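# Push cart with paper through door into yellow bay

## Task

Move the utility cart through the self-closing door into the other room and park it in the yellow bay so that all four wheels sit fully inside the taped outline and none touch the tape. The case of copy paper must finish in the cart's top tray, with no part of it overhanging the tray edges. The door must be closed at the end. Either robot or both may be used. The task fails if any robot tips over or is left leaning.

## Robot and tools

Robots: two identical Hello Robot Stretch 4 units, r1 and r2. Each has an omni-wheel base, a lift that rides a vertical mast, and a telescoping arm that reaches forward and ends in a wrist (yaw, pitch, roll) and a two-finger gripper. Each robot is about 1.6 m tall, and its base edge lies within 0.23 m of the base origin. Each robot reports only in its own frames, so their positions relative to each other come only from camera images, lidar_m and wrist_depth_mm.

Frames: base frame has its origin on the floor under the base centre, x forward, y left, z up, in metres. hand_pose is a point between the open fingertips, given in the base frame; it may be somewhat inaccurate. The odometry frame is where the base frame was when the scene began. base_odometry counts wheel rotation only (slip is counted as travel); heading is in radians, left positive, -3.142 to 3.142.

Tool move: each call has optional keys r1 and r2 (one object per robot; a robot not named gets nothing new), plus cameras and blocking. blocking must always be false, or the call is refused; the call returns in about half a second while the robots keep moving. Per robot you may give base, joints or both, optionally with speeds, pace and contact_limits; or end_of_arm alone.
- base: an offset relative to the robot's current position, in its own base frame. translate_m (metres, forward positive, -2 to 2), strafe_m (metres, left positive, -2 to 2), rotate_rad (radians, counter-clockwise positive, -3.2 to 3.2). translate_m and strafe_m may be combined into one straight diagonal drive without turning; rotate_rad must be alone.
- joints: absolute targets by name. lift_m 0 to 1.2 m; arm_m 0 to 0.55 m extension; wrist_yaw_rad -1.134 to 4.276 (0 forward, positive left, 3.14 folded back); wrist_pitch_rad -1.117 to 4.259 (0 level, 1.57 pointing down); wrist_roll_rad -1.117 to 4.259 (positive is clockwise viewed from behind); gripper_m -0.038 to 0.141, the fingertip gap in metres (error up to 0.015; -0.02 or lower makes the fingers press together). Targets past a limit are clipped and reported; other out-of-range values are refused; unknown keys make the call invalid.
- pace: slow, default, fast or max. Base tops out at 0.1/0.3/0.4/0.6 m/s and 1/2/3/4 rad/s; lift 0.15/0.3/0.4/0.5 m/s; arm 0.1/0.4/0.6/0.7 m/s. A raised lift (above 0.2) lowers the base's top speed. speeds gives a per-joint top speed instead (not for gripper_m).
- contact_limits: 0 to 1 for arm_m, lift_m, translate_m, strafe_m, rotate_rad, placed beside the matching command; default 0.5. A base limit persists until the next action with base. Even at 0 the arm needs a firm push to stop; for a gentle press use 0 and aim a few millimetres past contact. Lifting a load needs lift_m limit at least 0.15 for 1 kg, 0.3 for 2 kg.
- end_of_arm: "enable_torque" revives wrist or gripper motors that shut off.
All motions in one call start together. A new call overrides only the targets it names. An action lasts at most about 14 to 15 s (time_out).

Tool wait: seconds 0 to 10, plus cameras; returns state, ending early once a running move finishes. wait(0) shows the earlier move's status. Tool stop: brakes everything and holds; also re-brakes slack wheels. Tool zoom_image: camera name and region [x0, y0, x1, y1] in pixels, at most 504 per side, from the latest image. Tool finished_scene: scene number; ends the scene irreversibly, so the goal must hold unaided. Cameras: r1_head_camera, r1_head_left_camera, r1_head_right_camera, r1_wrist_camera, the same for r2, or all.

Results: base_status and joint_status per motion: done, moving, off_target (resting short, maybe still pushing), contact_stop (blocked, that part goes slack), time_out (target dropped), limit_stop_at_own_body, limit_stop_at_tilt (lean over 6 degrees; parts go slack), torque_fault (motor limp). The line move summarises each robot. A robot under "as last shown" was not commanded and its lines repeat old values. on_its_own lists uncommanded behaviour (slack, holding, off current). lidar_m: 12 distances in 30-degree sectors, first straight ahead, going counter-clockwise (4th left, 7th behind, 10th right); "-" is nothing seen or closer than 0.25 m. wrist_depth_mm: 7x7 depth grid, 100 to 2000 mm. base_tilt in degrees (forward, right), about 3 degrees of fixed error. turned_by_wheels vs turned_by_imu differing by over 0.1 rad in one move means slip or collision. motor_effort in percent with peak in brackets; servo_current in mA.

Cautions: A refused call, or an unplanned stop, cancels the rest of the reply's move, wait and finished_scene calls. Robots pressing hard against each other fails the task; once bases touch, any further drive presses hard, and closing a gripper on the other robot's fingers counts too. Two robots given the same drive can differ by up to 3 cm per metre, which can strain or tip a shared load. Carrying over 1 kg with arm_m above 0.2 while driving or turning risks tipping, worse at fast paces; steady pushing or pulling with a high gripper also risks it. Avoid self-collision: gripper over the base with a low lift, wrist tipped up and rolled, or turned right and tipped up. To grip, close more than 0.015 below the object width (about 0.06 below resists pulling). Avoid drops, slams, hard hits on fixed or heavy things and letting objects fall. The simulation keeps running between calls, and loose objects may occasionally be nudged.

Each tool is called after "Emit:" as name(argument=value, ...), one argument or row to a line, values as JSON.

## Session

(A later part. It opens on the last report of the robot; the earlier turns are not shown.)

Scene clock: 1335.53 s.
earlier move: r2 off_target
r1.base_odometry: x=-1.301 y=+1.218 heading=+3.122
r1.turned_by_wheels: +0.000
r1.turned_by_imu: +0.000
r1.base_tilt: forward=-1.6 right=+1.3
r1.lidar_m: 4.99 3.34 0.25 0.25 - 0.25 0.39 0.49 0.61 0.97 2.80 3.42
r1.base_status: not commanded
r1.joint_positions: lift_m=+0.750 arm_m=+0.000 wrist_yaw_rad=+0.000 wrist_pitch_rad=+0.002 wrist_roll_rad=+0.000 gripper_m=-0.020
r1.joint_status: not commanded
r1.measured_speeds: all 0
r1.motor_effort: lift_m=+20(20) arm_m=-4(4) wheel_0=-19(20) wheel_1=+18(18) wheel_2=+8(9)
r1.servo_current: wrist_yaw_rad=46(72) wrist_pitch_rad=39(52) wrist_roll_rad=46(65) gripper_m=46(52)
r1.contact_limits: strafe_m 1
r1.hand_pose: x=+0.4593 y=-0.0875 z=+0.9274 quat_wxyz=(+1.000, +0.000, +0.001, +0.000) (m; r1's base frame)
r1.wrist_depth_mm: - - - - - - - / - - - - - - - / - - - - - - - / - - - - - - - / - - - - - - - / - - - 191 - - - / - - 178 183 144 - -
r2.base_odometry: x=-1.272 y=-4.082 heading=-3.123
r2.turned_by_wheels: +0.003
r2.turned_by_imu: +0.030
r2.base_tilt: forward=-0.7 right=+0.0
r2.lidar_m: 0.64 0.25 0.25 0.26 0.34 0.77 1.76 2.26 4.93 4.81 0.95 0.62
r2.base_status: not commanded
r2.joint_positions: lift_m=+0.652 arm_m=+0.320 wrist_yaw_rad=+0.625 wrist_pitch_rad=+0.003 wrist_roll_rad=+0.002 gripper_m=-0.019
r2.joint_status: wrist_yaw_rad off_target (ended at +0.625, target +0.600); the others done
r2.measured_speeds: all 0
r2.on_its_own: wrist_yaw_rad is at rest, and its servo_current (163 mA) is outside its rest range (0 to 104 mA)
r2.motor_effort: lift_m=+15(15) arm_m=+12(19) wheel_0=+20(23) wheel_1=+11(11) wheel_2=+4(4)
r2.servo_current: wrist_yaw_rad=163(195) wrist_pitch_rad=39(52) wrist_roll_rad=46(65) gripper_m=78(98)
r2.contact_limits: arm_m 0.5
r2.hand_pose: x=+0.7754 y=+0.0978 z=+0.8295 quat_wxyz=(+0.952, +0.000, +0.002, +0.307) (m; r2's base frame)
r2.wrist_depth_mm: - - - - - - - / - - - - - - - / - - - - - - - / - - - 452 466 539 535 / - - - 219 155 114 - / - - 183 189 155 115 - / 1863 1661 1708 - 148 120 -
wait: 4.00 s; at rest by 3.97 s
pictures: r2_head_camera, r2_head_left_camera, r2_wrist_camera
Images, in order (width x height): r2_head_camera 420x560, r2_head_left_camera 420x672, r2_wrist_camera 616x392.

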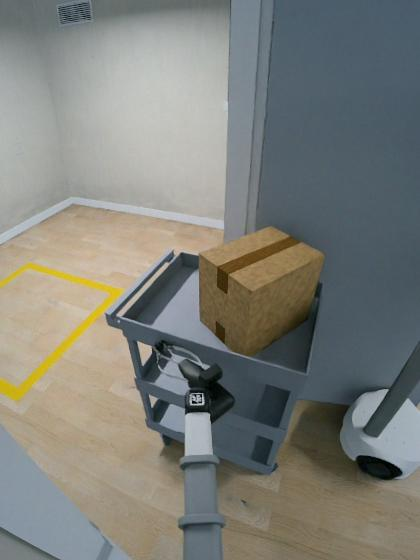

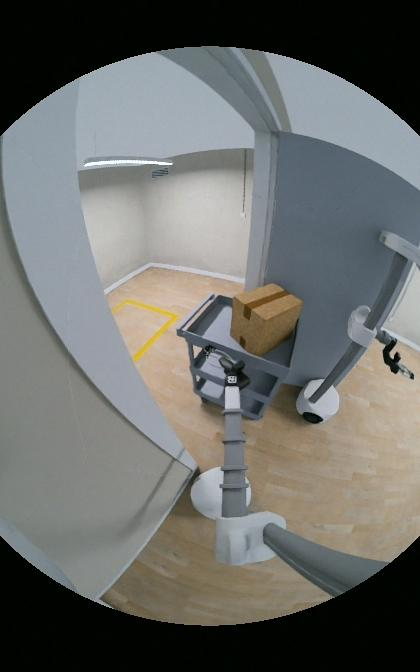

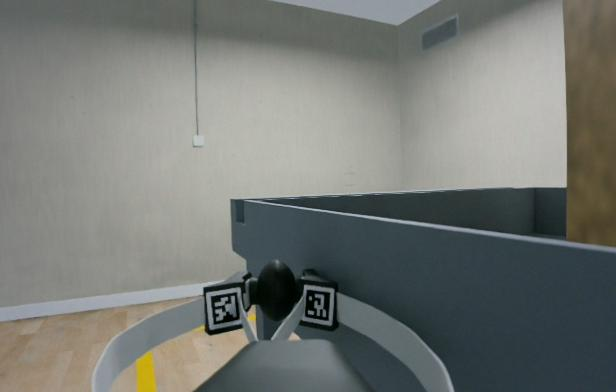

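Emit:
move(
  blocking=false,
  r2={"joints":{"arm_m":0.0,"wrist_yaw_rad":0.0,"gripper_m":0.14},"base":{"translate_m":-0.4}},
)

Emit:
wait(
  seconds=2.4,
)

Emit:
move(
  blocking=false,
  r2={"base":{"strafe_m":-1.1}},
)

Emit:
wait(
  seconds=4.6,
)

Emit:
move(
  blocking=false,
  r2={"base":{"rotate_rad":1.05}},
)

Emit:
wait(
  seconds=1.9,
  cameras=["r2_head_left_camera","r2_wrist_camera","r2_head_camera","r1_head_right_camera"],
)

Scene clock: 1370.27 s.
move: r2 moving
r1: as last shown
r1.lidar_m: 4.99 3.36 0.25 0.25 - 0.25 0.38 0.48 0.63 0.99 2.79 3.45
r1.motor_effort: lift_m=+20(20) arm_m=-4(4) wheel_0=-19(19) wheel_1=+17(18) wheel_2=+8(8)
r1.servo_current: wrist_yaw_rad=46(65) wrist_pitch_rad=39(46) wrist_roll_rad=65(65) gripper_m=52(52)
r1.contact_limits: strafe_m 1
r2.base_odometry: x=-1.241 y=-4.081 heading=-3.122
r2.turned_by_wheels: +0.001
r2.turned_by_imu: +0.001
r2.base_tilt: forward=-0.7 right=+0.1
r2.lidar_m: 0.69 0.28 0.25 0.26 0.35 0.78 1.75 2.22 4.86 4.86 0.99 0.63
r2.base_status: translate_m moving
r2.joint_positions: lift_m=+0.652 arm_m=+0.269 wrist_yaw_rad=+0.340 wrist_pitch_rad=+0.003 wrist_roll_rad=+0.002 gripper_m=+0.005
r2.joint_status: arm_m moving; wrist_yaw_rad moving; gripper_m moving
r2.measured_speeds: translate_m=-0.121 strafe_m=-0.001 rotate_rad=-0.005 lift_m=+0.000 arm_m=-0.194 wrist_yaw_rad=-1.373 wrist_pitch_rad=+0.000 wrist_roll_rad=+0.000
r2.motor_effort: lift_m=+15(15) arm_m=-2(11) wheel_0=+1(19) wheel_1=-3(10) wheel_2=+15(19)
r2.servo_current: wrist_yaw_rad=247(767) wrist_pitch_rad=46(46) wrist_roll_rad=46(65) gripper_m=78(98)
r2.hand_pose: x=+0.7414 y=+0.0136 z=+0.8295 quat_wxyz=(+0.986, +0.001, +0.002, +0.169) (m; r2's base frame)
r2.wrist_depth_mm: - - - - - 257 202 / - - - - - 260 205 / - - - - - 263 207 / - - 517 574 691 251 208 / - - 347 239 197 160 144 / - - 187 190 185 161 - / 1863 1756 427 - - 153 -
pictures: none

Scene clock: 1372.60 s.
earlier move: r2 done
r1.base_odometry: x=-1.301 y=+1.218 heading=+3.122
r1.turned_by_wheels: +0.000
r1.turned_by_imu: +0.000
r1.base_tilt: forward=-1.6 right=+1.3
r1.lidar_m: 4.99 3.33 0.25 0.25 - 0.25 0.36 0.49 0.63 1.10 2.80 3.46
r1.base_status: not commanded
r1.joint_positions: lift_m=+0.750 arm_m=+0.000 wrist_yaw_rad=+0.000 wrist_pitch_rad=+0.002 wrist_roll_rad=+0.000 gripper_m=-0.020
r1.joint_status: not commanded
r1.measured_speeds: all 0
r1.motor_effort: lift_m=+20(20) arm_m=-4(4) wheel_0=-19(19) wheel_1=+18(18) wheel_2=+8(8)
r1.servo_current: wrist_yaw_rad=52(65) wrist_pitch_rad=46(52) wrist_roll_rad=39(65) gripper_m=39(52)
r1.contact_limits: strafe_m 1
r1.hand_pose: x=+0.4593 y=-0.0875 z=+0.9274 quat_wxyz=(+1.000, +0.000, +0.001, +0.000) (m; r1's base frame)
r1.wrist_depth_mm: - - - - - - - / - - - - - - - / - - - - - - - / - - - - - - - / - - - - - - - / - - - 190 - - - / - - 177 183 143 - -
r2.base_odometry: x=-0.872 y=-4.074 heading=-3.123
r2.turned_by_wheels: -0.001
r2.turned_by_imu: -0.001
r2.base_tilt: forward=-0.7 right=+0.0
r2.lidar_m: 1.04 0.46 0.41 0.43 0.55 1.23 1.38 1.76 3.86 5.39 1.33 1.03
r2.base_status: done
r2.joint_positions: lift_m=+0.652 arm_m=+0.000 wrist_yaw_rad=+0.003 wrist_pitch_rad=+0.003 wrist_roll_rad=+0.002 gripper_m=+0.140
r2.joint_status: all done
r2.measured_speeds: all 0
r2.motor_effort: lift_m=+15(15) arm_m=-7(12) wheel_0=-2(19) wheel_1=-3(10) wheel_2=+2(19)
r2.servo_current: wrist_yaw_rad=39(767) wrist_pitch_rad=46(46) wrist_roll_rad=46(65) gripper_m=52(117)
r2.hand_pose: x=+0.4597 y=-0.0867 z=+0.8295 quat_wxyz=(+1.000, +0.001, +0.002, +0.001) (m; r2's base frame)
r2.wrist_depth_mm: 364 - - - - - - / 368 - - - - - - / 368 - - 960 946 - - / 368 - - 960 904 - - / 368 - - - - - - / 368 - 196 157 187 182 - / 366 1756 1618 - - - -
wait: 2.33 of 2.4 s (r2 has come to rest)
pictures: none

Scene clock: 1373.10 s.
move: r2 moving
r1: as last shown
r1.lidar_m: 4.99 3.32 0.25 0.25 - 0.25 0.35 0.47 0.65 0.99 2.79 3.46
r1.motor_effort: lift_m=+20(20) arm_m=-4(4) wheel_0=-19(19) wheel_1=+17(18) wheel_2=+8(8)
r1.servo_current: wrist_yaw_rad=59(59) wrist_pitch_rad=46(46) wrist_roll_rad=46(59) gripper_m=52(52)
r1.contact_limits: strafe_m 1
r1.wrist_depth_mm: - - - - - - - / - - - - - - - / - - - - - - - / - - - - - - - / - - - - - - - / - - - 191 - - - / - - 178 182 144 - -
r2.base_odometry: x=-0.872 y=-4.038 heading=-3.123
r2.turned_by_wheels: +0.000
r2.turned_by_imu: +0.000
r2.base_tilt: forward=-0.6 right=+0.0
r2.lidar_m: 1.02 0.49 0.42 0.47 0.58 1.31 1.40 1.80 3.94 5.33 1.33 1.04
r2.base_status: strafe_m moving
r2.joint_positions: lift_m=+0.652 arm_m=+0.000 wrist_yaw_rad=+0.003 wrist_pitch_rad=+0.003 wrist_roll_rad=+0.002 gripper_m=+0.140
r2.joint_status: not commanded
r2.measured_speeds: translate_m=+0.000 strafe_m=-0.140 rotate_rad=+0.002 lift_m=+0.000 arm_m=+0.000 wrist_yaw_rad=+0.000 wrist_pitch_rad=+0.000 wrist_roll_rad=+0.000
r2.motor_effort: lift_m=+15(15) arm_m=-7(7) wheel_0=+8(12) wheel_1=-10(12) wheel_2=+0(2)
r2.servo_current: wrist_yaw_rad=46(59) wrist_pitch_rad=46(46) wrist_roll_rad=46(59) gripper_m=52(59)
r2.hand_pose: x=+0.4597 y=-0.0867 z=+0.8295 quat_wxyz=(+1.000, +0.001, +0.002, +0.001) (m; r2's base frame)
r2.wrist_depth_mm: - - - - - - - / - - - - - - - / 394 - - 931 931 - - / 394 - - 931 960 - - / 394 - - - 750 - - / 392 - 196 160 192 182 - / 392 1808 1537 - - - -
pictures: none

Scene clock: 1377.60 s.
earlier move: r2 done
r1.base_odometry: x=-1.301 y=+1.218 heading=+3.122
r1.turned_by_wheels: +0.000
r1.turned_by_imu: +0.000
r1.base_tilt: forward=-1.6 right=+1.3
r1.lidar_m: 4.98 3.34 0.25 0.25 - 0.25 0.39 0.48 0.62 2.03 0.92 0.63
r1.base_status: not commanded
r1.joint_positions: lift_m=+0.750 arm_m=+0.000 wrist_yaw_rad=+0.000 wrist_pitch_rad=+0.002 wrist_roll_rad=+0.000 gripper_m=-0.020
r1.joint_status: not commanded
r1.measured_speeds: all 0
r1.motor_effort: lift_m=+20(20) arm_m=-4(4) wheel_0=-19(20) wheel_1=+18(18) wheel_2=+8(9)
r1.servo_current: wrist_yaw_rad=46(72) wrist_pitch_rad=39(52) wrist_roll_rad=46(65) gripper_m=46(52)
r1.contact_limits: strafe_m 1
r1.hand_pose: x=+0.4593 y=-0.0875 z=+0.9274 quat_wxyz=(+1.000, +0.000, +0.001, +0.000) (m; r1's base frame)
r1.wrist_depth_mm: - - - - - - - / - - - - - - - / - - - - - - - / - - - - - - - / - - - - - - - / - - - 191 - - - / - - 177 183 143 - -
r2.base_odometry: x=-0.892 y=-2.974 heading=-3.123
r2.turned_by_wheels: +0.000
r2.turned_by_imu: +0.002
r2.base_tilt: forward=-0.7 right=+0.1
r2.lidar_m: 0.80 0.98 1.41 1.44 1.86 1.81 1.84 2.37 4.39 4.48 3.14 2.93
r2.base_status: done
r2.joint_positions: lift_m=+0.652 arm_m=+0.000 wrist_yaw_rad=+0.003 wrist_pitch_rad=+0.003 wrist_roll_rad=+0.002 gripper_m=+0.140
r2.joint_status: not commanded
r2.measured_speeds: all 0
r2.motor_effort: lift_m=+15(15) arm_m=-7(7) wheel_0=+2(13) wheel_1=-1(12) wheel_2=+0(2)
r2.servo_current: wrist_yaw_rad=46(65) wrist_pitch_rad=39(46) wrist_roll_rad=52(59) gripper_m=52(59)
r2.hand_pose: x=+0.4597 y=-0.0867 z=+0.8295 quat_wxyz=(+1.000, +0.001, +0.002, +0.001) (m; r2's base frame)
r2.wrist_depth_mm: - - - 1008 - - - / - - - 1060 - - - / 1042 - 798 778 - - - / - 842 - 1042 - - - / - 866 - - - - - / - 196 176 160 - - - / 1464 866 - - 1808 1708 1708
wait: 4.50 of 4.6 s (r2 has come to rest)
pictures: none

Scene clock: 1378.10 s.
move: r2 moving
r1: as last shown
r1.lidar_m: 4.99 3.34 0.25 0.25 - 0.25 0.38 0.48 0.59 2.02 0.65 0.65
r1.motor_effort: lift_m=+20(20) arm_m=-4(4) wheel_0=-19(19) wheel_1=+17(18) wheel_2=+8(8)
r1.servo_current: wrist_yaw_rad=52(65) wrist_pitch_rad=46(52) wrist_roll_rad=65(65) gripper_m=52(52)
r1.contact_limits: strafe_m 1
r1.wrist_depth_mm: - - - - - - - / - - - - - - - / - - - - - - - / - - - - - - - / - - - - - - - / - - - 192 - - - / - - 178 183 143 - -
r2.base_odometry: x=-0.892 y=-2.974 heading=-2.872
r2.turned_by_wheels: +0.251
r2.turned_by_imu: +0.244
r2.base_tilt: forward=-0.7 right=+0.0
r2.lidar_m: 0.87 1.26 1.41 1.56 1.84 1.81 1.98 3.11 4.40 3.67 2.94 0.80
r2.base_status: rotate_rad moving
r2.joint_positions: lift_m=+0.652 arm_m=+0.000 wrist_yaw_rad=+0.003 wrist_pitch_rad=+0.003 wrist_roll_rad=+0.002 gripper_m=+0.140
r2.joint_status: not commanded
r2.measured_speeds: translate_m=-0.001 strafe_m=-0.001 rotate_rad=+0.971 lift_m=+0.000 arm_m=+0.000 wrist_yaw_rad=+0.000 wrist_pitch_rad=+0.000 wrist_roll_rad=+0.000
r2.motor_effort: lift_m=+15(15) arm_m=-7(7) wheel_0=-8(10) wheel_1=-8(10) wheel_2=-11(11)
r2.servo_current: wrist_yaw_rad=46(65) wrist_pitch_rad=46(46) wrist_roll_rad=39(59) gripper_m=46(59)
r2.hand_pose: x=+0.4597 y=-0.0867 z=+0.8295 quat_wxyz=(+1.000, +0.001, +0.002, +0.001) (m; r2's base frame)
r2.wrist_depth_mm: - - 866 - 991 - - / - - - - 976 - - / - 1118 - 809 750 - - / 1078 1138 878 - - - - / - - 891 - - - - / 1042 189 216 157 187 - - / 1308 - 1281 - - 1708 1756
pictures: none

Scene clock: 1379.33 s.
earlier move: r2 done
r1.base_odometry: x=-1.301 y=+1.218 heading=+3.122
r1.turned_by_wheels: +0.000
r1.turned_by_imu: +0.000
r1.base_tilt: forward=-1.6 right=+1.2
r1.lidar_m: 5.00 3.34 0.25 0.25 - 0.25 0.39 0.47 0.63 2.01 0.72 0.94
r1.base_status: not commanded
r1.joint_positions: lift_m=+0.750 arm_m=+0.000 wrist_yaw_rad=+0.000 wrist_pitch_rad=+0.002 wrist_roll_rad=+0.000 gripper_m=-0.020
r1.joint_status: not commanded
r1.measured_speeds: all 0
r1.motor_effort: lift_m=+20(20) arm_m=-4(4) wheel_0=-19(19) wheel_1=+17(18) wheel_2=+8(8)
r1.servo_current: wrist_yaw_rad=59(65) wrist_pitch_rad=39(52) wrist_roll_rad=39(65) gripper_m=46(52)
r1.contact_limits: strafe_m 1
r1.hand_pose: x=+0.4593 y=-0.0875 z=+0.9274 quat_wxyz=(+1.000, +0.000, +0.001, +0.000) (m; r1's base frame)
r1.wrist_depth_mm: - - - - - - - / - - - - - - - / - - - - - - - / - - - - - - - / - - - - - - - / - - - 191 - - - / - - 178 183 143 - -
r2.base_odometry: x=-0.892 y=-2.974 heading=-2.074
r2.turned_by_wheels: +0.798
r2.turned_by_imu: +0.777
r2.base_tilt: forward=-0.6 right=+0.1
r2.lidar_m: 1.42 1.46 1.83 1.80 1.85 2.37 - 4.48 3.18 2.92 0.80 1.00
r2.base_status: done
r2.joint_positions: lift_m=+0.652 arm_m=+0.000 wrist_yaw_rad=+0.003 wrist_pitch_rad=+0.003 wrist_roll_rad=+0.002 gripper_m=+0.140
r2.joint_status: not commanded
r2.measured_speeds: all 0
r2.motor_effort: lift_m=+15(15) arm_m=-7(7) wheel_0=-3(11) wheel_1=-4(10) wheel_2=-5(12)
r2.servo_current: wrist_yaw_rad=33(65) wrist_pitch_rad=46(46) wrist_roll_rad=39(59) gripper_m=46(59)
r2.hand_pose: x=+0.4597 y=-0.0867 z=+0.8295 quat_wxyz=(+1.000, +0.001, +0.002, +0.001) (m; r2's base frame)
r2.wrist_depth_mm: - - 1160 - - - - / - - - - - - - / - - - - - 1060 976 / - - - - - 1060 - / - - - - - - 1281 / - 187 177 - - 184 - / - - - - - - -
wait: 1.23 of 1.9 s (r2 has come to rest)
pictures: r1_head_right_camera, r2_head_camera, r2_head_left_camera, r2_wrist_camera
Images, in order (width x height): r1_head_right_camera 420x672, r2_head_camera 420x560, r2_head_left_camera 420x672, r2_wrist_camera 616x392.

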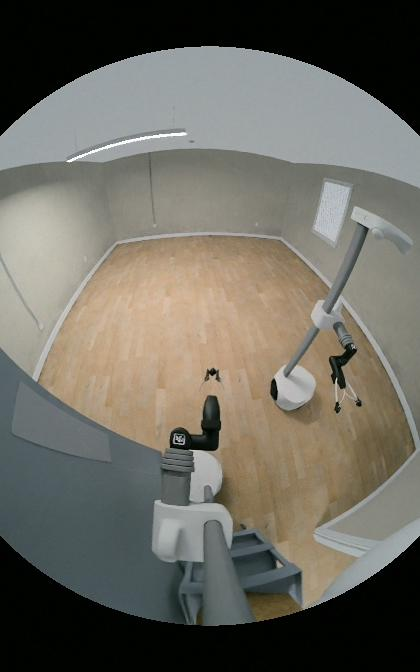

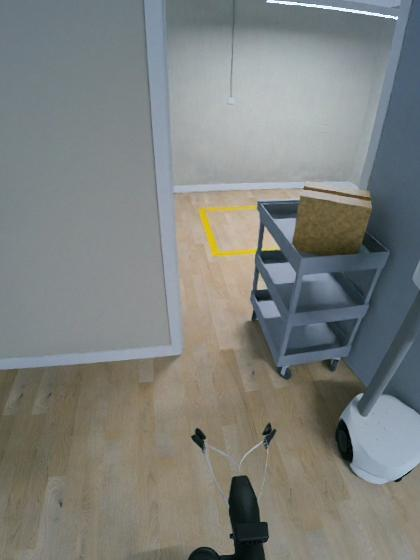

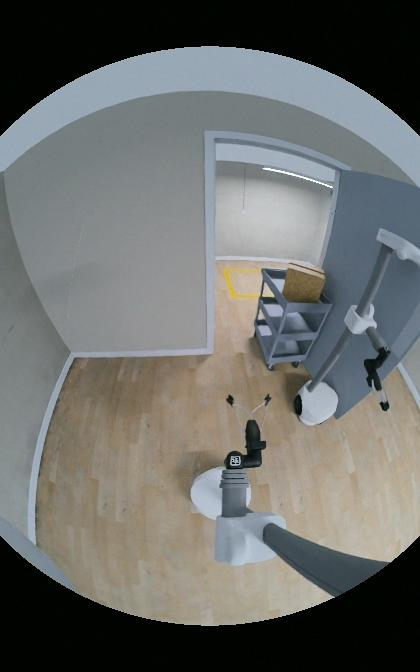

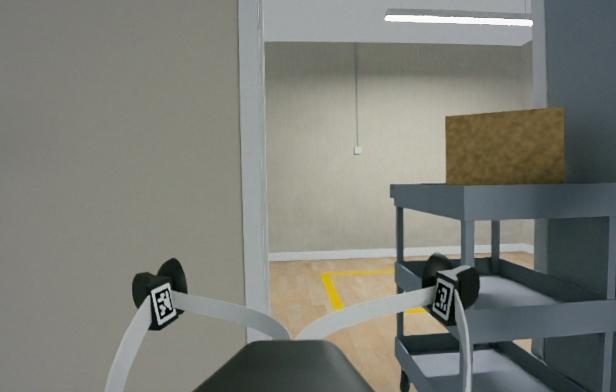

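Emit:
move(
  blocking=false,
  r2={"base":{"rotate_rad":0.15},"joints":{"wrist_roll_rad":1.57,"gripper_m":0.12,"lift_m":0.65}},
)

Emit:
wait(
  seconds=1.3,
)

Emit:
move(
  blocking=false,
  r2={"base":{"strafe_m":-0.42,"translate_m":0.3}},
)

Emit:
wait(
  seconds=2.7,
  cameras=["r2_head_camera","r2_wrist_camera"],
)

Scene clock: 1431.87 s.
move: r2 moving
r1: as last shown
r1.base_tilt: forward=-1.6 right=+1.3
r1.lidar_m: 4.98 3.35 0.25 0.25 - 0.25 0.38 0.50 0.60 2.02 0.79 0.95
r1.motor_effort: lift_m=+20(20) arm_m=-4(4) wheel_0=-19(19) wheel_1=+17(18) wheel_2=+8(9)
r1.servo_current: wrist_yaw_rad=39(59) wrist_pitch_rad=39(46) wrist_roll_rad=46(59) gripper_m=39(46)
r1.contact_limits: strafe_m 1
r1.wrist_depth_mm: - - - - - - - / - - - - - - - / - - - - - - - / - - - - - - - / - - - - - - - / - - - 191 - - - / - - 177 183 143 - -
r2.base_odometry: x=-0.892 y=-2.974 heading=-1.927
r2.turned_by_wheels: +0.147
r2.turned_by_imu: +0.144
r2.base_tilt: forward=-0.7 right=+0.1
r2.lidar_m: 1.41 1.49 1.87 1.80 1.92 2.70 - 4.03 3.02 0.81 0.81 1.25
r2.base_status: rotate_rad moving
r2.joint_positions: lift_m=+0.650 arm_m=+0.000 wrist_yaw_rad=+0.002 wrist_pitch_rad=+0.003 wrist_roll_rad=+0.589 gripper_m=+0.129
r2.joint_status: lift_m moving; wrist_roll_rad moving; gripper_m moving
r2.measured_speeds: translate_m=+0.000 strafe_m=+0.000 rotate_rad=+0.119 lift_m=+0.000 arm_m=+0.000 wrist_yaw_rad=+0.000 wrist_pitch_rad=+0.000 wrist_roll_rad=+1.820
r2.motor_effort: lift_m=+14(17) arm_m=-7(7) wheel_0=-5(9) wheel_1=-4(8) wheel_2=-4(11)
r2.servo_current: wrist_yaw_rad=46(52) wrist_pitch_rad=39(52) wrist_roll_rad=85(104) gripper_m=104(117)
r2.hand_pose: x=+0.4597 y=-0.0867 z=+0.8276 quat_wxyz=(+0.957, +0.290, +0.002, +0.001) (m; r2's base frame)
r2.wrist_depth_mm: - - - - - 976 904 / - - - - - - - / - - - - - - 1366 / - - - - - - 854 / - - - - - - - / - 186 187 - 194 1430 1281 / - - - - - 1308 1098
pictures: none

Scene clock: 1432.87 s.
earlier move: r2 done
r1.base_odometry: x=-1.301 y=+1.218 heading=+3.122
r1.turned_by_wheels: +0.000
r1.turned_by_imu: +0.000
r1.base_tilt: forward=-1.6 right=+1.3
r1.lidar_m: 4.98 3.31 0.25 0.25 - 0.25 0.39 0.46 0.62 2.02 0.86 0.95
r1.base_status: not commanded
r1.joint_positions: lift_m=+0.750 arm_m=+0.000 wrist_yaw_rad=+0.000 wrist_pitch_rad=+0.002 wrist_roll_rad=+0.000 gripper_m=-0.020
r1.joint_status: not commanded
r1.measured_speeds: all 0
r1.motor_effort: lift_m=+20(20) arm_m=-4(4) wheel_0=-19(20) wheel_1=+18(18) wheel_2=+8(9)
r1.servo_current: wrist_yaw_rad=46(59) wrist_pitch_rad=39(52) wrist_roll_rad=46(59) gripper_m=39(46)
r1.contact_limits: strafe_m 1
r1.hand_pose: x=+0.4593 y=-0.0875 z=+0.9274 quat_wxyz=(+1.000, +0.000, +0.001, +0.000) (m; r1's base frame)
r1.wrist_depth_mm: - - - - - - - / - - - - - - - / - - - - - - - / - - - - - - - / - - - - - - - / - - - 190 - - - / - - 177 183 144 - -
r2.base_odometry: x=-0.892 y=-2.974 heading=-1.925
r2.turned_by_wheels: +0.002
r2.turned_by_imu: +0.002
r2.base_tilt: forward=-0.7 right=+0.1
r2.lidar_m: 1.40 1.51 1.86 1.80 1.93 2.72 - 3.98 3.01 0.78 0.81 1.26
r2.base_status: done
r2.joint_positions: lift_m=+0.650 arm_m=+0.000 wrist_yaw_rad=+0.002 wrist_pitch_rad=+0.003 wrist_roll_rad=+1.568 gripper_m=+0.120
r2.joint_status: all done
r2.measured_speeds: all 0
r2.motor_effort: lift_m=+14(17) arm_m=-7(7) wheel_0=-2(9) wheel_1=-4(8) wheel_2=-5(11)
r2.servo_current: wrist_yaw_rad=52(52) wrist_pitch_rad=33(52) wrist_roll_rad=39(104) gripper_m=46(117)
r2.hand_pose: x=+0.4597 y=-0.0867 z=+0.8276 quat_wxyz=(+0.708, +0.706, +0.002, +0.000) (m; r2's base frame)
r2.wrist_depth_mm: - - - - 1430 1336 1118 / - - - - - 1618 1138 / - - - - - 1618 1160 / - - - - - 1537 1138 / - - - - - - 1160 / - 185 190 - 185 1182 1138 / - - - - - - 1098
wait: 1.00 of 1.3 s (r2 has come to rest)
pictures: none

Scene clock: 1433.37 s.
move: r2 moving
r1: as last shown
r1.base_tilt: forward=-1.5 right=+1.3
r1.lidar_m: 5.00 3.34 0.25 0.25 - 0.25 0.38 0.47 0.61 2.03 0.84 0.93
r1.motor_effort: lift_m=+20(20) arm_m=-4(4) wheel_0=-19(19) wheel_1=+17(18) wheel_2=+8(8)
r1.servo_current: wrist_yaw_rad=39(52) wrist_pitch_rad=39(46) wrist_roll_rad=39(65) gripper_m=46(46)
r1.contact_limits: strafe_m 1
r1.wrist_depth_mm: - - - - - - - / - - - - - - - / - - - - - - - / - - - - - - - / - - - - - - - / - - - 190 - - - / - - 177 183 143 - -
r2.base_odometry: x=-0.922 y=-2.983 heading=-1.926
r2.turned_by_wheels: -0.001
r2.turned_by_imu: +0.000
r2.base_tilt: forward=-0.7 right=+0.0
r2.lidar_m: 1.40 1.47 1.90 1.84 1.95 2.75 - 3.96 2.98 0.78 0.77 1.21
r2.base_status: translate_m moving; strafe_m moving
r2.joint_positions: lift_m=+0.650 arm_m=+0.000 wrist_yaw_rad=+0.002 wrist_pitch_rad=+0.003 wrist_roll_rad=+1.568 gripper_m=+0.120
r2.joint_status: not commanded
r2.measured_speeds: translate_m=+0.072 strafe_m=-0.099 rotate_rad=+0.004 lift_m=+0.000 arm_m=+0.000 wrist_yaw_rad=+0.000 wrist_pitch_rad=+0.000 wrist_roll_rad=+0.000
r2.motor_effort: lift_m=+14(14) arm_m=-7(7) wheel_0=+8(12) wheel_1=-8(9) wheel_2=-10(11)
r2.servo_current: wrist_yaw_rad=39(52) wrist_pitch_rad=33(46) wrist_roll_rad=52(65) gripper_m=52(59)
r2.hand_pose: x=+0.4597 y=-0.0867 z=+0.8276 quat_wxyz=(+0.708, +0.706, +0.002, +0.000) (m; r2's base frame)
r2.wrist_depth_mm: - - - - 1430 1366 1118 / - - - - - 1576 1118 / - - - - - 1618 1160 / - - - - - 1661 1160 / - - - - - - 1160 / - 186 190 - 186 1205 1160 / - - - - - - 1078
pictures: none

Scene clock: 1436.07 s.
earlier move: r2 done
r1.base_odometry: x=-1.301 y=+1.218 heading=+3.122
r1.turned_by_wheels: +0.000
r1.turned_by_imu: +0.000
r1.base_tilt: forward=-1.5 right=+1.3
r1.lidar_m: 4.98 3.32 0.25 0.25 - 0.25 0.38 0.47 0.62 0.43 0.39 0.45
r1.base_status: not commanded
r1.joint_positions: lift_m=+0.750 arm_m=+0.000 wrist_yaw_rad=+0.000 wrist_pitch_rad=+0.002 wrist_roll_rad=+0.000 gripper_m=-0.020
r1.joint_status: not commanded
r1.measured_speeds: all 0
r1.motor_effort: lift_m=+20(20) arm_m=-4(4) wheel_0=-19(19) wheel_1=+18(18) wheel_2=+8(9)
r1.servo_current: wrist_yaw_rad=59(65) wrist_pitch_rad=46(52) wrist_roll_rad=52(65) gripper_m=46(46)
r1.contact_limits: strafe_m 1
r1.hand_pose: x=+0.4593 y=-0.0875 z=+0.9274 quat_wxyz=(+1.000, +0.000, +0.001, +0.000) (m; r1's base frame)
r1.wrist_depth_mm: - - - - - - - / - - - - - - - / - - - - - - - / - - - - - - - / - - - - - - - / - - - 191 - - - / - - 177 183 144 - -
r2.base_odometry: x=-1.390 y=-3.110 heading=-1.925
r2.turned_by_wheels: +0.000
r2.turned_by_imu: +0.001
r2.base_tilt: forward=-0.7 right=+0.1
r2.lidar_m: 0.83 1.16 1.66 2.22 2.35 3.29 - 3.46 0.37 0.37 0.40 0.58
r2.base_status: done
r2.joint_positions: lift_m=+0.650 arm_m=+0.000 wrist_yaw_rad=+0.002 wrist_pitch_rad=+0.003 wrist_roll_rad=+1.568 gripper_m=+0.120
r2.joint_status: not commanded
r2.measured_speeds: all 0
r2.motor_effort: lift_m=+14(15) arm_m=-7(7) wheel_0=+3(14) wheel_1=-3(9) wheel_2=-5(12)
r2.servo_current: wrist_yaw_rad=52(65) wrist_pitch_rad=46(52) wrist_roll_rad=39(65) gripper_m=46(59)
r2.hand_pose: x=+0.4597 y=-0.0867 z=+0.8276 quat_wxyz=(+0.708, +0.706, +0.002, +0.000) (m; r2's base frame)
r2.wrist_depth_mm: - - 627 627 - - - / - - 683 691 - 559 - / - - - - - 707 798 / - - - - - 1618 1160 / - - - - - 1576 1138 / - - 198 - 215 1464 1160 / - - - - - - -
wait: 2.70 s; at rest by 2.67 s
pictures: r2_head_camera, r2_wrist_camera
Images, in order (width x height): r2_head_camera 420x560, r2_wrist_camera 616x392.

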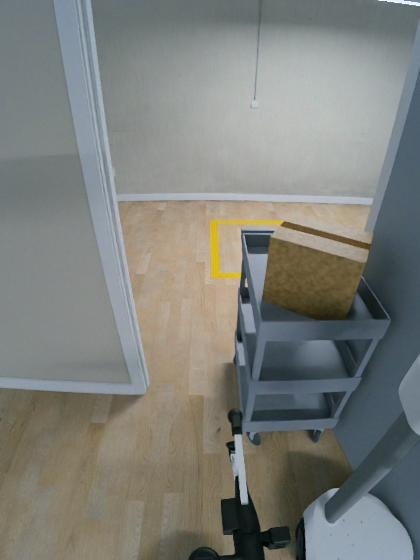

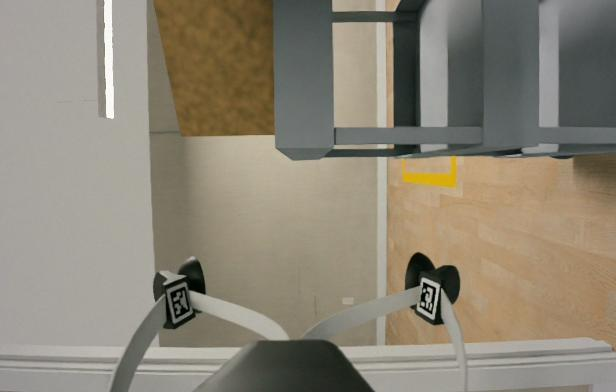

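Emit:
move(
  blocking=false,
  r1={"joints":{"wrist_pitch_rad":1.5}},
  cameras=["r2_head_camera","r2_wrist_camera","r1_head_camera"],
)

Scene clock: 1476.43 s.
move: r1 moving
r1.base_odometry: x=-1.301 y=+1.218 heading=+3.122
r1.turned_by_wheels: +0.000
r1.turned_by_imu: +0.000
r1.base_tilt: forward=-1.6 right=+1.3
r1.lidar_m: 4.97 3.33 0.25 0.25 - 0.25 0.39 0.47 0.60 0.43 0.38 0.48
r1.base_status: not commanded
r1.joint_positions: lift_m=+0.750 arm_m=+0.000 wrist_yaw_rad=+0.000 wrist_pitch_rad=+0.584 wrist_roll_rad=+0.000 gripper_m=-0.020
r1.joint_status: wrist_pitch_rad moving
r1.measured_speeds: translate_m=+0.000 strafe_m=+0.000 rotate_rad=+0.000 lift_m=+0.000 arm_m=+0.000 wrist_yaw_rad=+0.000 wrist_pitch_rad=+1.819 wrist_roll_rad=+0.000
r1.motor_effort: lift_m=+20(20) arm_m=-4(4) wheel_0=-19(19) wheel_1=+18(18) wheel_2=+8(8)
r1.servo_current: wrist_yaw_rad=46(65) wrist_pitch_rad=65(78) wrist_roll_rad=52(65) gripper_m=39(52)
r1.contact_limits: strafe_m 1
r1.hand_pose: x=+0.4114 y=-0.0875 z=+0.7690 quat_wxyz=(+0.958, +0.000, +0.288, +0.000) (m; r1's base frame)
r1.wrist_depth_mm: - - - - - - - / - - - - - - - / - - - - - - - / 1808 1756 1708 1756 1708 1756 1708 / 1430 1397 1430 1464 1397 1430 1397 / 1182 1205 1160 193 1182 1205 1182 / 1060 1025 177 1025 161 1042 1060
r2: as last shown
r2.turned_by_imu: +0.000
r2.base_tilt: forward=-0.6 right=+0.1
r2.lidar_m: 0.82 1.14 1.66 2.22 2.36 3.31 - 3.42 2.59 0.36 0.42 0.60
r2.motor_effort: lift_m=+15(15) arm_m=-7(7) wheel_0=+2(3) wheel_1=-3(3) wheel_2=-5(5)
r2.servo_current: wrist_yaw_rad=52(59) wrist_pitch_rad=46(46) wrist_roll_rad=39(59) gripper_m=46(52)
r2.wrist_depth_mm: - - 634 634 - - - / - - 683 699 - 554 - / - - - - - 715 809 / - - - - - 1661 1138 / - - - - - 1537 1182 / - - 198 - 214 1430 1160 / - - - - - - -
pictures: r1_head_camera, r2_head_camera, r2_wrist_camera
Images, in order (width x height): r1_head_camera 420x560, r2_head_camera 420x560, r2_wrist_camera 616x392.

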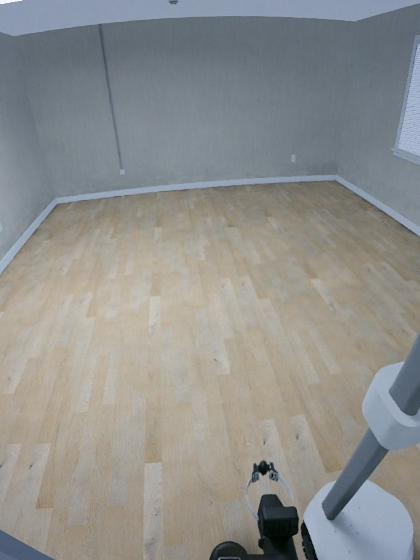

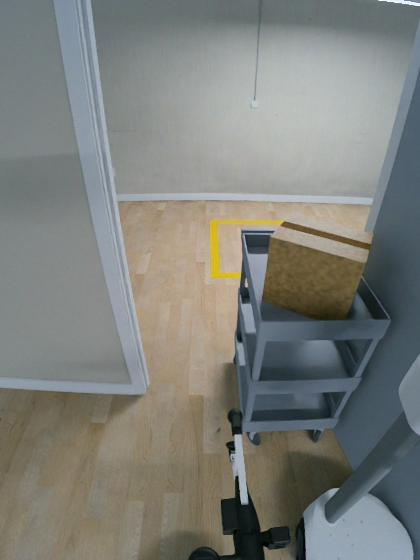

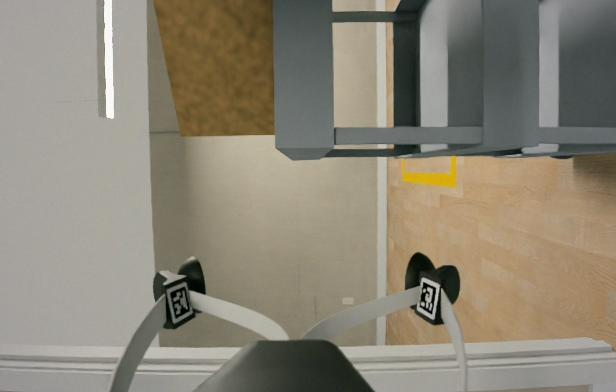

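Emit:
move(
  blocking=false,
  r2={"base":{"strafe_m":-0.15},"joints":{"arm_m":0.3,"gripper_m":0.141,"lift_m":0.655},"pace":"slow"},
)

Emit:
wait(
  seconds=4,
  cameras=["r2_head_camera","r2_wrist_camera","r2_head_right_camera"],
)

Scene clock: 1499.10 s.
earlier move: r1 done
move: r2 moving
r1.base_odometry: x=-1.301 y=+1.218 heading=+3.122
r1.turned_by_wheels: +0.000
r1.turned_by_imu: +0.000
r1.base_tilt: forward=-1.6 right=+1.3
r1.lidar_m: 4.98 3.34 0.25 0.25 - 0.25 0.37 0.49 0.65 0.42 0.37 0.44
r1.base_status: not commanded
r1.joint_positions: lift_m=+0.750 arm_m=+0.000 wrist_yaw_rad=+0.000 wrist_pitch_rad=+1.498 wrist_roll_rad=+0.000 gripper_m=-0.020
r1.joint_status: all done
r1.measured_speeds: all 0
r1.motor_effort: lift_m=+20(20) arm_m=-4(4) wheel_0=-19(19) wheel_1=+18(18) wheel_2=+8(8)
r1.servo_current: wrist_yaw_rad=59(72) wrist_pitch_rad=39(52) wrist_roll_rad=33(59) gripper_m=46(46)
r1.contact_limits: strafe_m 1
r1.hand_pose: x=+0.1919 y=-0.0874 z=+0.6405 quat_wxyz=(+0.732, +0.000, +0.681, +0.000) (m; r1's base frame)
r1.wrist_depth_mm: 878 891 891 891 891 668 424 / 878 878 878 878 866 661 661 / 866 878 866 878 866 661 654 / 866 866 866 854 854 654 654 / 842 854 676 691 842 866 854 / 517 640 640 192 842 854 854 / 484 141 180 183 154 854 842
r2.base_odometry: x=-1.403 y=-3.105 heading=-1.925
r2.turned_by_wheels: +0.000
r2.turned_by_imu: +0.001
r2.base_tilt: forward=-0.7 right=+0.0
r2.lidar_m: 0.83 1.14 1.64 2.22 2.36 3.29 - 3.44 2.59 0.39 0.38 0.59
r2.base_status: strafe_m moving
r2.joint_positions: lift_m=+0.655 arm_m=+0.012 wrist_yaw_rad=+0.002 wrist_pitch_rad=+0.003 wrist_roll_rad=+1.568 gripper_m=+0.127
r2.joint_status: lift_m moving; arm_m moving; gripper_m moving
r2.measured_speeds: translate_m=+0.000 strafe_m=-0.057 rotate_rad=+0.002 lift_m=+0.000 arm_m=+0.049 wrist_yaw_rad=+0.000 wrist_pitch_rad=+0.000 wrist_roll_rad=+0.000
r2.motor_effort: lift_m=+20(23) arm_m=+3(11) wheel_0=+9(10) wheel_1=-8(9) wheel_2=+1(5)
r2.servo_current: wrist_yaw_rad=46(52) wrist_pitch_rad=39(46) wrist_roll_rad=46(59) gripper_m=59(91)
r2.hand_pose: x=+0.4720 y=-0.0867 z=+0.8320 quat_wxyz=(+0.708, +0.706, +0.002, +0.000) (m; r2's base frame)
r2.wrist_depth_mm: - - 621 603 - - - / - - 683 640 - 554 - / - - 741 1025 - 559 - / - - - - - 1661 1138 / - - - - - 1576 1160 / - - 204 - - 1366 1160 / - - - - - - -
pictures: none

Scene clock: 1502.90 s.
earlier move: r2 done
r1.base_odometry: x=-1.301 y=+1.218 heading=+3.122
r1.turned_by_wheels: +0.000
r1.turned_by_imu: +0.000
r1.base_tilt: forward=-1.6 right=+1.3
r1.lidar_m: 4.98 3.35 0.25 0.25 - 0.25 0.37 0.48 0.31 0.37 0.30 0.30
r1.base_status: not commanded
r1.joint_positions: lift_m=+0.750 arm_m=+0.000 wrist_yaw_rad=+0.000 wrist_pitch_rad=+1.498 wrist_roll_rad=+0.000 gripper_m=-0.020
r1.joint_status: all done
r1.measured_speeds: all 0
r1.motor_effort: lift_m=+20(20) arm_m=-4(4) wheel_0=-19(20) wheel_1=+17(18) wheel_2=+8(8)
r1.servo_current: wrist_yaw_rad=59(72) wrist_pitch_rad=46(52) wrist_roll_rad=46(72) gripper_m=39(52)
r1.contact_limits: strafe_m 1
r1.hand_pose: x=+0.1919 y=-0.0874 z=+0.6405 quat_wxyz=(+0.732, +0.000, +0.681, +0.000) (m; r1's base frame)
r1.wrist_depth_mm: 904 891 878 878 891 676 891 / 878 866 878 891 609 661 891 / 866 866 878 866 654 647 668 / 866 866 866 842 654 647 854 / 854 854 676 691 866 842 842 / 508 647 640 191 842 842 842 / 488 141 180 183 154 831 831
r2.base_odometry: x=-1.530 y=-3.058 heading=-1.925
r2.turned_by_wheels: +0.000
r2.turned_by_imu: +0.000
r2.base_tilt: forward=-0.7 right=+0.1
r2.lidar_m: 0.80 1.21 1.65 2.37 2.51 3.53 - 3.28 2.45 0.25 0.25 0.30
r2.base_status: done
r2.joint_positions: lift_m=+0.655 arm_m=+0.300 wrist_yaw_rad=+0.002 wrist_pitch_rad=+0.003 wrist_roll_rad=+1.568 gripper_m=+0.141
r2.joint_status: all done
r2.measured_speeds: all 0
r2.motor_effort: lift_m=+21(26) arm_m=+7(13) wheel_0=+5(11) wheel_1=-4(9) wheel_2=+0(5)
r2.servo_current: wrist_yaw_rad=33(59) wrist_pitch_rad=39(52) wrist_roll_rad=46(59) gripper_m=52(91)
r2.hand_pose: x=+0.7593 y=-0.0867 z=+0.8320 quat_wxyz=(+0.708, +0.706, +0.002, +0.000) (m; r2's base frame)
r2.wrist_depth_mm: 325 327 329 - - - - / 370 353 357 - - 842 - / - 389 392 - - 842 - / - 433 433 - - 831 - / - - - - 279 1366 274 / - - - 160 273 1336 1182 / - - - - - 1808 1138
wait: 3.80 of 4 s (r2 has come to rest)
pictures: r2_head_camera, r2_head_right_camera, r2_wrist_camera
Images, in order (width x height): r2_head_camera 420x560, r2_head_right_camera 420x672, r2_wrist_camera 616x392.

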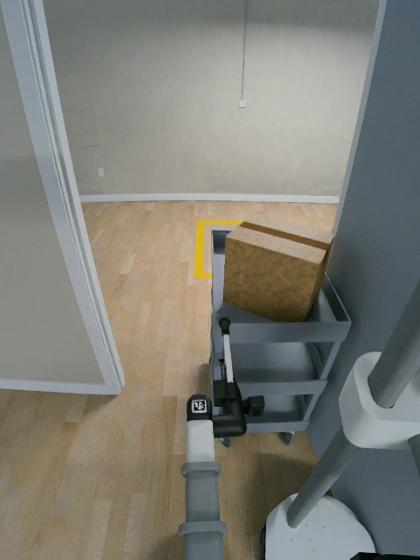

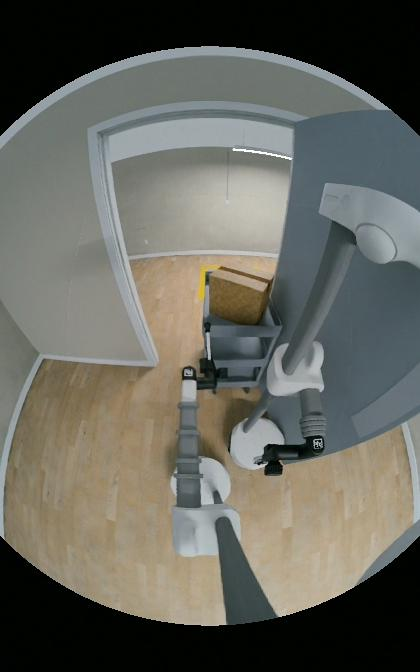

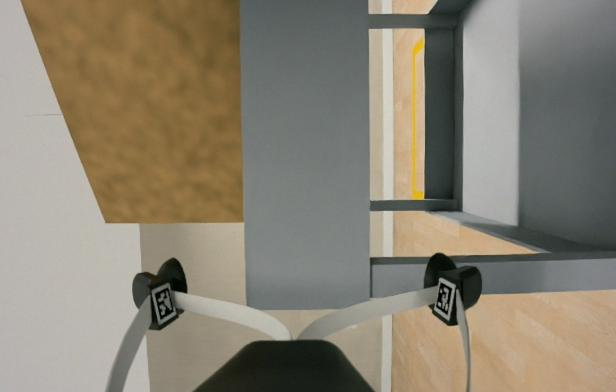

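Emit:
move(
  blocking=false,
  r2={"joints":{"arm_m":0.46},"pace":"slow","contact_limits":{"arm_m":0}},
)

Emit:
wait(
  seconds=3,
  cameras=["r2_wrist_camera"],
)

Scene clock: 1508.43 s.
move: r2 moving
r1: as last shown
r1.lidar_m: 4.98 3.34 0.25 0.25 - 0.25 0.40 0.49 0.33 0.35 0.29 0.31
r1.motor_effort: lift_m=+20(20) arm_m=-4(4) wheel_0=-19(19) wheel_1=+17(18) wheel_2=+8(8)
r1.servo_current: wrist_yaw_rad=46(65) wrist_pitch_rad=39(46) wrist_roll_rad=46(65) gripper_m=46(46)
r1.contact_limits: strafe_m 1
r1.wrist_depth_mm: 891 904 891 891 891 668 891 / 878 891 866 866 609 661 878 / 891 866 854 878 647 661 654 / 854 854 866 854 647 654 866 / 854 866 676 676 842 854 854 / 508 640 634 192 842 854 854 / 488 141 180 184 153 854 842
r2.base_odometry: x=-1.530 y=-3.058 heading=-1.925
r2.turned_by_wheels: +0.000
r2.turned_by_imu: +0.000
r2.base_tilt: forward=-0.6 right=+0.1
r2.lidar_m: 0.79 1.19 1.64 2.36 2.50 3.52 - 3.28 2.45 0.27 0.26 0.31
r2.base_status: not commanded
r2.joint_positions: lift_m=+0.655 arm_m=+0.312 wrist_yaw_rad=+0.002 wrist_pitch_rad=+0.003 wrist_roll_rad=+1.568 gripper_m=+0.141
r2.joint_status: arm_m moving
r2.measured_speeds: translate_m=+0.000 strafe_m=+0.000 rotate_rad=+0.000 lift_m=+0.000 arm_m=+0.049 wrist_yaw_rad=+0.000 wrist_pitch_rad=+0.000 wrist_roll_rad=+0.000
r2.motor_effort: lift_m=+21(21) arm_m=+6(12) wheel_0=+5(5) wheel_1=-4(4) wheel_2=+0(0)
r2.servo_current: wrist_yaw_rad=46(52) wrist_pitch_rad=46(46) wrist_roll_rad=52(52) gripper_m=52(59)
r2.contact_limits: arm_m 0
r2.hand_pose: x=+0.7720 y=-0.0867 z=+0.8320 quat_wxyz=(+0.708, +0.706, +0.002, +0.000) (m; r2's base frame)
r2.wrist_depth_mm: 320 324 320 - 820 - - / 349 345 347 - - 820 - / - 379 382 - - 831 - / - 418 418 - - - - / - - - - 278 1366 265 / - - 216 159 262 262 1078 / - - - - - 1808 1138
pictures: none

Scene clock: 1509.20 s.
earlier move: r2 contact_stop
r1.base_odometry: x=-1.301 y=+1.218 heading=+3.122
r1.turned_by_wheels: +0.000
r1.turned_by_imu: +0.000
r1.base_tilt: forward=-1.6 right=+1.3
r1.lidar_m: 4.98 3.34 0.25 0.25 - 0.25 0.38 0.47 0.35 0.34 0.30 0.32
r1.base_status: not commanded
r1.joint_positions: lift_m=+0.750 arm_m=+0.000 wrist_yaw_rad=+0.000 wrist_pitch_rad=+1.498 wrist_roll_rad=+0.000 gripper_m=-0.020
r1.joint_status: not commanded
r1.measured_speeds: all 0
r1.motor_effort: lift_m=+20(20) arm_m=-4(4) wheel_0=-19(19) wheel_1=+17(18) wheel_2=+8(9)
r1.servo_current: wrist_yaw_rad=46(65) wrist_pitch_rad=39(46) wrist_roll_rad=46(65) gripper_m=39(52)
r1.contact_limits: strafe_m 1
r1.hand_pose: x=+0.1919 y=-0.0874 z=+0.6405 quat_wxyz=(+0.732, +0.000, +0.681, +0.000) (m; r1's base frame)
r1.wrist_depth_mm: 866 891 878 878 891 668 904 / 866 891 878 878 609 661 891 / 878 866 878 878 661 661 654 / 854 866 854 866 654 654 866 / 866 854 683 691 842 854 854 / 508 640 634 191 854 854 854 / 484 141 180 183 154 842 820
r2.base_odometry: x=-1.530 y=-3.058 heading=-1.925
r2.turned_by_wheels: +0.000
r2.turned_by_imu: +0.000
r2.base_tilt: forward=-0.6 right=+0.0
r2.lidar_m: 0.80 1.20 1.63 2.36 2.50 3.52 - 3.28 2.46 0.26 0.27 0.30
r2.base_status: not commanded
r2.joint_positions: lift_m=+0.655 arm_m=+0.343 wrist_yaw_rad=+0.001 wrist_pitch_rad=+0.003 wrist_roll_rad=+1.569 gripper_m=+0.141
r2.joint_status: arm_m contact_stop (moved +0.044 of +0.160)
r2.measured_speeds: all 0
r2.on_its_own: arm_m is slack since a contact_stop (your +0.460 is given up)
r2.motor_effort: lift_m=+20(21) arm_m=+0(14) wheel_0=+4(5) wheel_1=-1(4) wheel_2=+0(1)
r2.servo_current: wrist_yaw_rad=39(52) wrist_pitch_rad=46(52) wrist_roll_rad=39(52) gripper_m=46(59)
r2.contact_limits: arm_m 0
r2.hand_pose: x=+0.8028 y=-0.0873 z=+0.8321 quat_wxyz=(+0.708, +0.706, +0.001, -0.001) (m; r2's base frame)
r2.wrist_depth_mm: 300 298 300 - 798 - - / 324 327 329 - - 820 - / - 362 362 - - 831 - / - 404 404 - - 831 - / - - - - - 1537 1098 / - - 197 158 251 256 257 / - - - - - 1756 1118
wait: 0.77 of 3 s (r2 has come to rest)
pictures: r2_wrist_camera
Images, in order (width x height): r2_wrist_camera 616x392.

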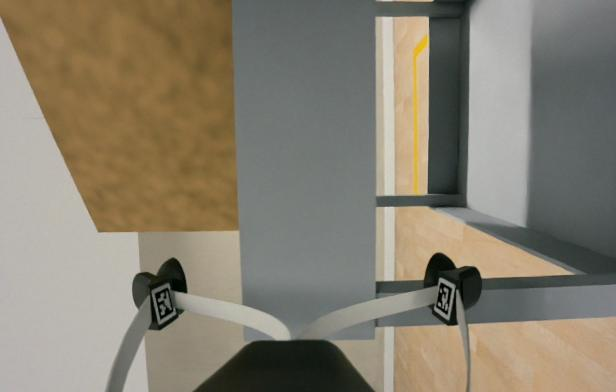

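Emit:
move(
  blocking=false,
  r2={"joints":{"arm_m":0.3,"wrist_yaw_rad":-0.25}},
)

Emit:
wait(
  seconds=1.5,
)

Emit:
move(
  blocking=false,
  r2={"joints":{"arm_m":0.46},"pace":"slow","contact_limits":{"arm_m":0}},
)

Emit:
wait(
  seconds=3,
  cameras=["r2_wrist_camera","r2_head_camera"],
)

Scene clock: 1528.27 s.
move: r2 moving
r1: as last shown
r1.lidar_m: 5.00 3.34 0.25 0.25 - 0.25 0.37 0.46 0.29 0.33 0.30 0.31
r1.motor_effort: lift_m=+20(20) arm_m=-4(4) wheel_0=-19(19) wheel_1=+18(18) wheel_2=+8(8)
r1.servo_current: wrist_yaw_rad=33(52) wrist_pitch_rad=33(52) wrist_roll_rad=52(59) gripper_m=46(46)
r1.contact_limits: strafe_m 1
r1.wrist_depth_mm: 891 891 891 904 891 668 878 / 878 891 878 891 609 668 878 / 878 854 866 878 661 647 661 / 866 866 866 866 654 640 854 / 854 854 676 683 854 842 854 / 508 640 640 191 854 854 842 / 484 141 180 183 153 854 842
r2.base_odometry: x=-1.530 y=-3.058 heading=-1.925
r2.turned_by_wheels: +0.000
r2.turned_by_imu: +0.000
r2.base_tilt: forward=-0.7 right=+0.1
r2.lidar_m: 0.82 1.22 1.68 2.38 2.51 3.53 - 3.25 2.46 0.25 0.27 0.30
r2.base_status: not commanded
r2.joint_positions: lift_m=+0.655 arm_m=+0.305 wrist_yaw_rad=-0.247 wrist_pitch_rad=+0.003 wrist_roll_rad=+1.569 gripper_m=+0.141
r2.joint_status: arm_m moving; wrist_yaw_rad moving
r2.measured_speeds: translate_m=+0.000 strafe_m=+0.000 rotate_rad=+0.000 lift_m=+0.000 arm_m=-0.069 wrist_yaw_rad=-0.018 wrist_pitch_rad=+0.000 wrist_roll_rad=+0.000
r2.motor_effort: lift_m=+20(20) arm_m=-6(11) wheel_0=+4(4) wheel_1=+0(1) wheel_2=+0(1)
r2.servo_current: wrist_yaw_rad=59(117) wrist_pitch_rad=46(46) wrist_roll_rad=39(52) gripper_m=46(59)
r2.hand_pose: x=+0.7343 y=-0.1552 z=+0.8321 quat_wxyz=(+0.702, +0.701, -0.086, -0.088) (m; r2's base frame)
r2.wrist_depth_mm: - - - - - 544 - / 382 366 364 - - - - / - 382 379 - - - - / - 407 407 - - - - / - 436 433 - - - - / - 459 452 158 212 202 - / - - - - - 1708 -
pictures: none

Scene clock: 1528.70 s.
earlier move: r2 done
r1.base_odometry: x=-1.301 y=+1.218 heading=+3.122
r1.turned_by_wheels: +0.000
r1.turned_by_imu: +0.000
r1.base_tilt: forward=-1.6 right=+1.3
r1.lidar_m: 4.99 3.34 0.25 0.25 - 0.25 0.36 0.47 0.32 0.33 0.30 0.32
r1.base_status: not commanded
r1.joint_positions: lift_m=+0.750 arm_m=+0.000 wrist_yaw_rad=+0.000 wrist_pitch_rad=+1.498 wrist_roll_rad=+0.000 gripper_m=-0.020
r1.joint_status: not commanded
r1.measured_speeds: all 0
r1.motor_effort: lift_m=+20(20) arm_m=-4(4) wheel_0=-18(19) wheel_1=+18(18) wheel_2=+8(8)
r1.servo_current: wrist_yaw_rad=46(72) wrist_pitch_rad=39(52) wrist_roll_rad=33(65) gripper_m=46(46)
r1.contact_limits: strafe_m 1
r1.hand_pose: x=+0.1919 y=-0.0874 z=+0.6405 quat_wxyz=(+0.732, +0.000, +0.681, +0.000) (m; r1's base frame)
r1.wrist_depth_mm: 866 878 891 878 904 668 891 / 878 891 878 878 609 661 891 / 866 878 866 854 654 654 661 / 854 854 866 866 654 647 842 / 866 854 676 691 842 854 854 / 508 647 634 193 854 854 854 / 484 141 180 183 153 842 831
r2.base_odometry: x=-1.530 y=-3.058 heading=-1.925
r2.turned_by_wheels: +0.000
r2.turned_by_imu: +0.000
r2.base_tilt: forward=-0.7 right=+0.1
r2.lidar_m: 0.81 1.22 1.66 2.38 2.50 3.54 - 3.24 2.47 0.25 0.26 0.31
r2.base_status: not commanded
r2.joint_positions: lift_m=+0.655 arm_m=+0.300 wrist_yaw_rad=-0.247 wrist_pitch_rad=+0.003 wrist_roll_rad=+1.569 gripper_m=+0.141
r2.joint_status: all done
r2.measured_speeds: all 0
r2.motor_effort: lift_m=+20(20) arm_m=-7(11) wheel_0=+4(4) wheel_1=+0(1) wheel_2=+0(1)
r2.servo_current: wrist_yaw_rad=39(117) wrist_pitch_rad=46(46) wrist_roll_rad=46(59) gripper_m=52(59)
r2.hand_pose: x=+0.7293 y=-0.1553 z=+0.8321 quat_wxyz=(+0.702, +0.701, -0.086, -0.088) (m; r2's base frame)
r2.wrist_depth_mm: - - - - - 539 - / - 373 375 - - - - / - 384 389 - - - - / - 415 413 - - - - / - 439 442 - - - - / - 473 462 158 310 202 - / - - - - - 1661 329
wait: 0.43 of 1.5 s (r2 has come to rest)
pictures: none

Scene clock: 1529.20 s.
move: r2 moving
r1: as last shown
r1.lidar_m: 4.97 3.35 0.25 0.25 - 0.25 0.38 0.48 0.30 0.33 0.31 0.30
r1.motor_effort: lift_m=+20(20) arm_m=-4(4) wheel_0=-19(19) wheel_1=+17(18) wheel_2=+8(8)
r1.servo_current: wrist_yaw_rad=59(65) wrist_pitch_rad=33(39) wrist_roll_rad=33(59) gripper_m=39(46)
r1.contact_limits: strafe_m 1
r1.wrist_depth_mm: 891 891 891 878 878 661 891 / 878 866 866 878 603 661 891 / 866 878 878 878 668 661 654 / 878 854 878 854 647 647 866 / 854 866 668 683 854 854 854 / 508 654 634 193 854 842 854 / 484 141 180 183 153 842 831
r2.base_odometry: x=-1.530 y=-3.058 heading=-1.925
r2.turned_by_wheels: +0.000
r2.turned_by_imu: +0.000
r2.base_tilt: forward=-0.7 right=+0.1
r2.lidar_m: 0.81 1.21 1.63 2.36 2.50 3.54 - 3.26 2.43 0.25 0.25 0.31
r2.base_status: not commanded
r2.joint_positions: lift_m=+0.655 arm_m=+0.312 wrist_yaw_rad=-0.247 wrist_pitch_rad=+0.003 wrist_roll_rad=+1.569 gripper_m=+0.141
r2.joint_status: arm_m moving
r2.measured_speeds: translate_m=+0.000 strafe_m=+0.000 rotate_rad=+0.000 lift_m=+0.000 arm_m=+0.049 wrist_yaw_rad=+0.000 wrist_pitch_rad=+0.000 wrist_roll_rad=+0.000
r2.motor_effort: lift_m=+20(20) arm_m=+8(11) wheel_0=+4(4) wheel_1=+0(1) wheel_2=+0(1)
r2.servo_current: wrist_yaw_rad=52(59) wrist_pitch_rad=39(46) wrist_roll_rad=59(59) gripper_m=52(59)
r2.contact_limits: arm_m 0
r2.hand_pose: x=+0.7416 y=-0.1553 z=+0.8321 quat_wxyz=(+0.702, +0.701, -0.086, -0.088) (m; r2's base frame)
r2.wrist_depth_mm: - - - - - 549 - / 375 364 362 - - - - / - 377 379 - - - - / - 404 404 - - - - / - 430 430 - - - - / - 459 449 158 211 203 - / - - - - - 1661 -
pictures: none

Scene clock: 1531.57 s.
earlier move: r2 done
r1.base_odometry: x=-1.301 y=+1.218 heading=+3.122
r1.turned_by_wheels: +0.000
r1.turned_by_imu: +0.000
r1.base_tilt: forward=-1.6 right=+1.3
r1.lidar_m: 4.99 3.33 0.25 0.25 - 0.25 0.37 0.49 0.40 0.35 0.27 0.29
r1.base_status: not commanded
r1.joint_positions: lift_m=+0.750 arm_m=+0.000 wrist_yaw_rad=+0.000 wrist_pitch_rad=+1.498 wrist_roll_rad=+0.000 gripper_m=-0.020
r1.joint_status: not commanded
r1.measured_speeds: all 0
r1.motor_effort: lift_m=+20(20) arm_m=-4(4) wheel_0=-19(19) wheel_1=+17(18) wheel_2=+8(9)
r1.servo_current: wrist_yaw_rad=39(78) wrist_pitch_rad=33(46) wrist_roll_rad=59(65) gripper_m=46(52)
r1.contact_limits: strafe_m 1
r1.hand_pose: x=+0.1919 y=-0.0874 z=+0.6405 quat_wxyz=(+0.732, +0.000, +0.681, +0.000) (m; r1's base frame)
r1.wrist_depth_mm: 891 878 891 904 878 668 878 / 878 878 878 878 609 661 878 / 866 854 866 866 661 661 661 / 878 878 866 878 654 654 866 / 854 866 668 683 842 854 854 / 504 647 640 191 854 854 842 / 484 141 180 183 153 854 831
r2.base_odometry: x=-1.530 y=-3.058 heading=-1.925
r2.turned_by_wheels: +0.000
r2.turned_by_imu: +0.000
r2.base_tilt: forward=-0.7 right=+0.0
r2.lidar_m: 0.81 1.21 1.66 2.37 2.49 3.56 - 3.24 2.45 0.27 0.26 0.32
r2.base_status: not commanded
r2.joint_positions: lift_m=+0.655 arm_m=+0.460 wrist_yaw_rad=-0.251 wrist_pitch_rad=+0.003 wrist_roll_rad=+1.569 gripper_m=+0.141
r2.joint_status: all done
r2.measured_speeds: all 0
r2.motor_effort: lift_m=+20(20) arm_m=+8(12) wheel_0=+4(4) wheel_1=-1(1) wheel_2=+0(1)
r2.servo_current: wrist_yaw_rad=52(59) wrist_pitch_rad=33(46) wrist_roll_rad=52(65) gripper_m=52(59)
r2.contact_limits: arm_m 0
r2.hand_pose: x=+0.8884 y=-0.1562 z=+0.8321 quat_wxyz=(+0.702, +0.701, -0.087, -0.090) (m; r2's base frame)
r2.wrist_depth_mm: 236 236 233 - - 554 - / 248 248 251 - - - - / 266 267 268 - - 798 - / 289 289 289 - 187 778 - / 314 312 185 185 - 768 - / 349 330 182 182 182 200 - / - - - - - 1661 -
wait: 2.37 of 3 s (r2 has come to rest)
pictures: r2_head_camera, r2_wrist_camera
Images, in order (width x height): r2_head_camera 420x560, r2_wrist_camera 616x392.

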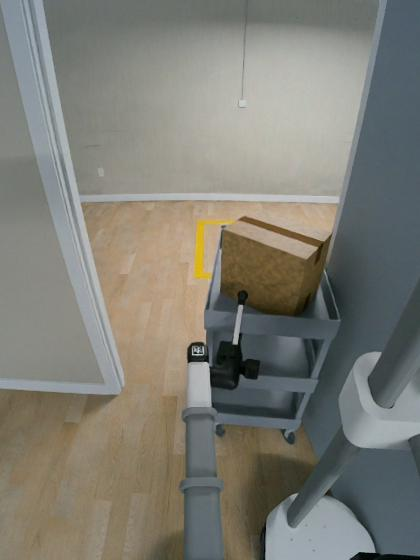

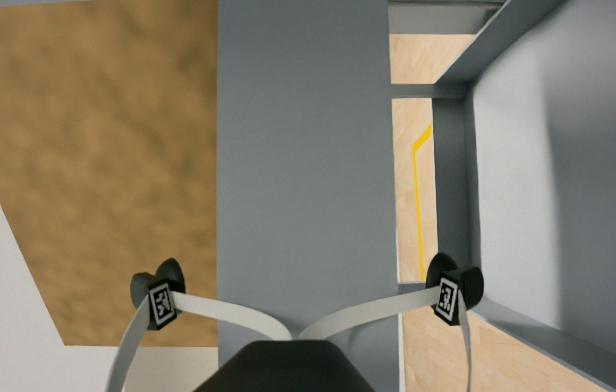

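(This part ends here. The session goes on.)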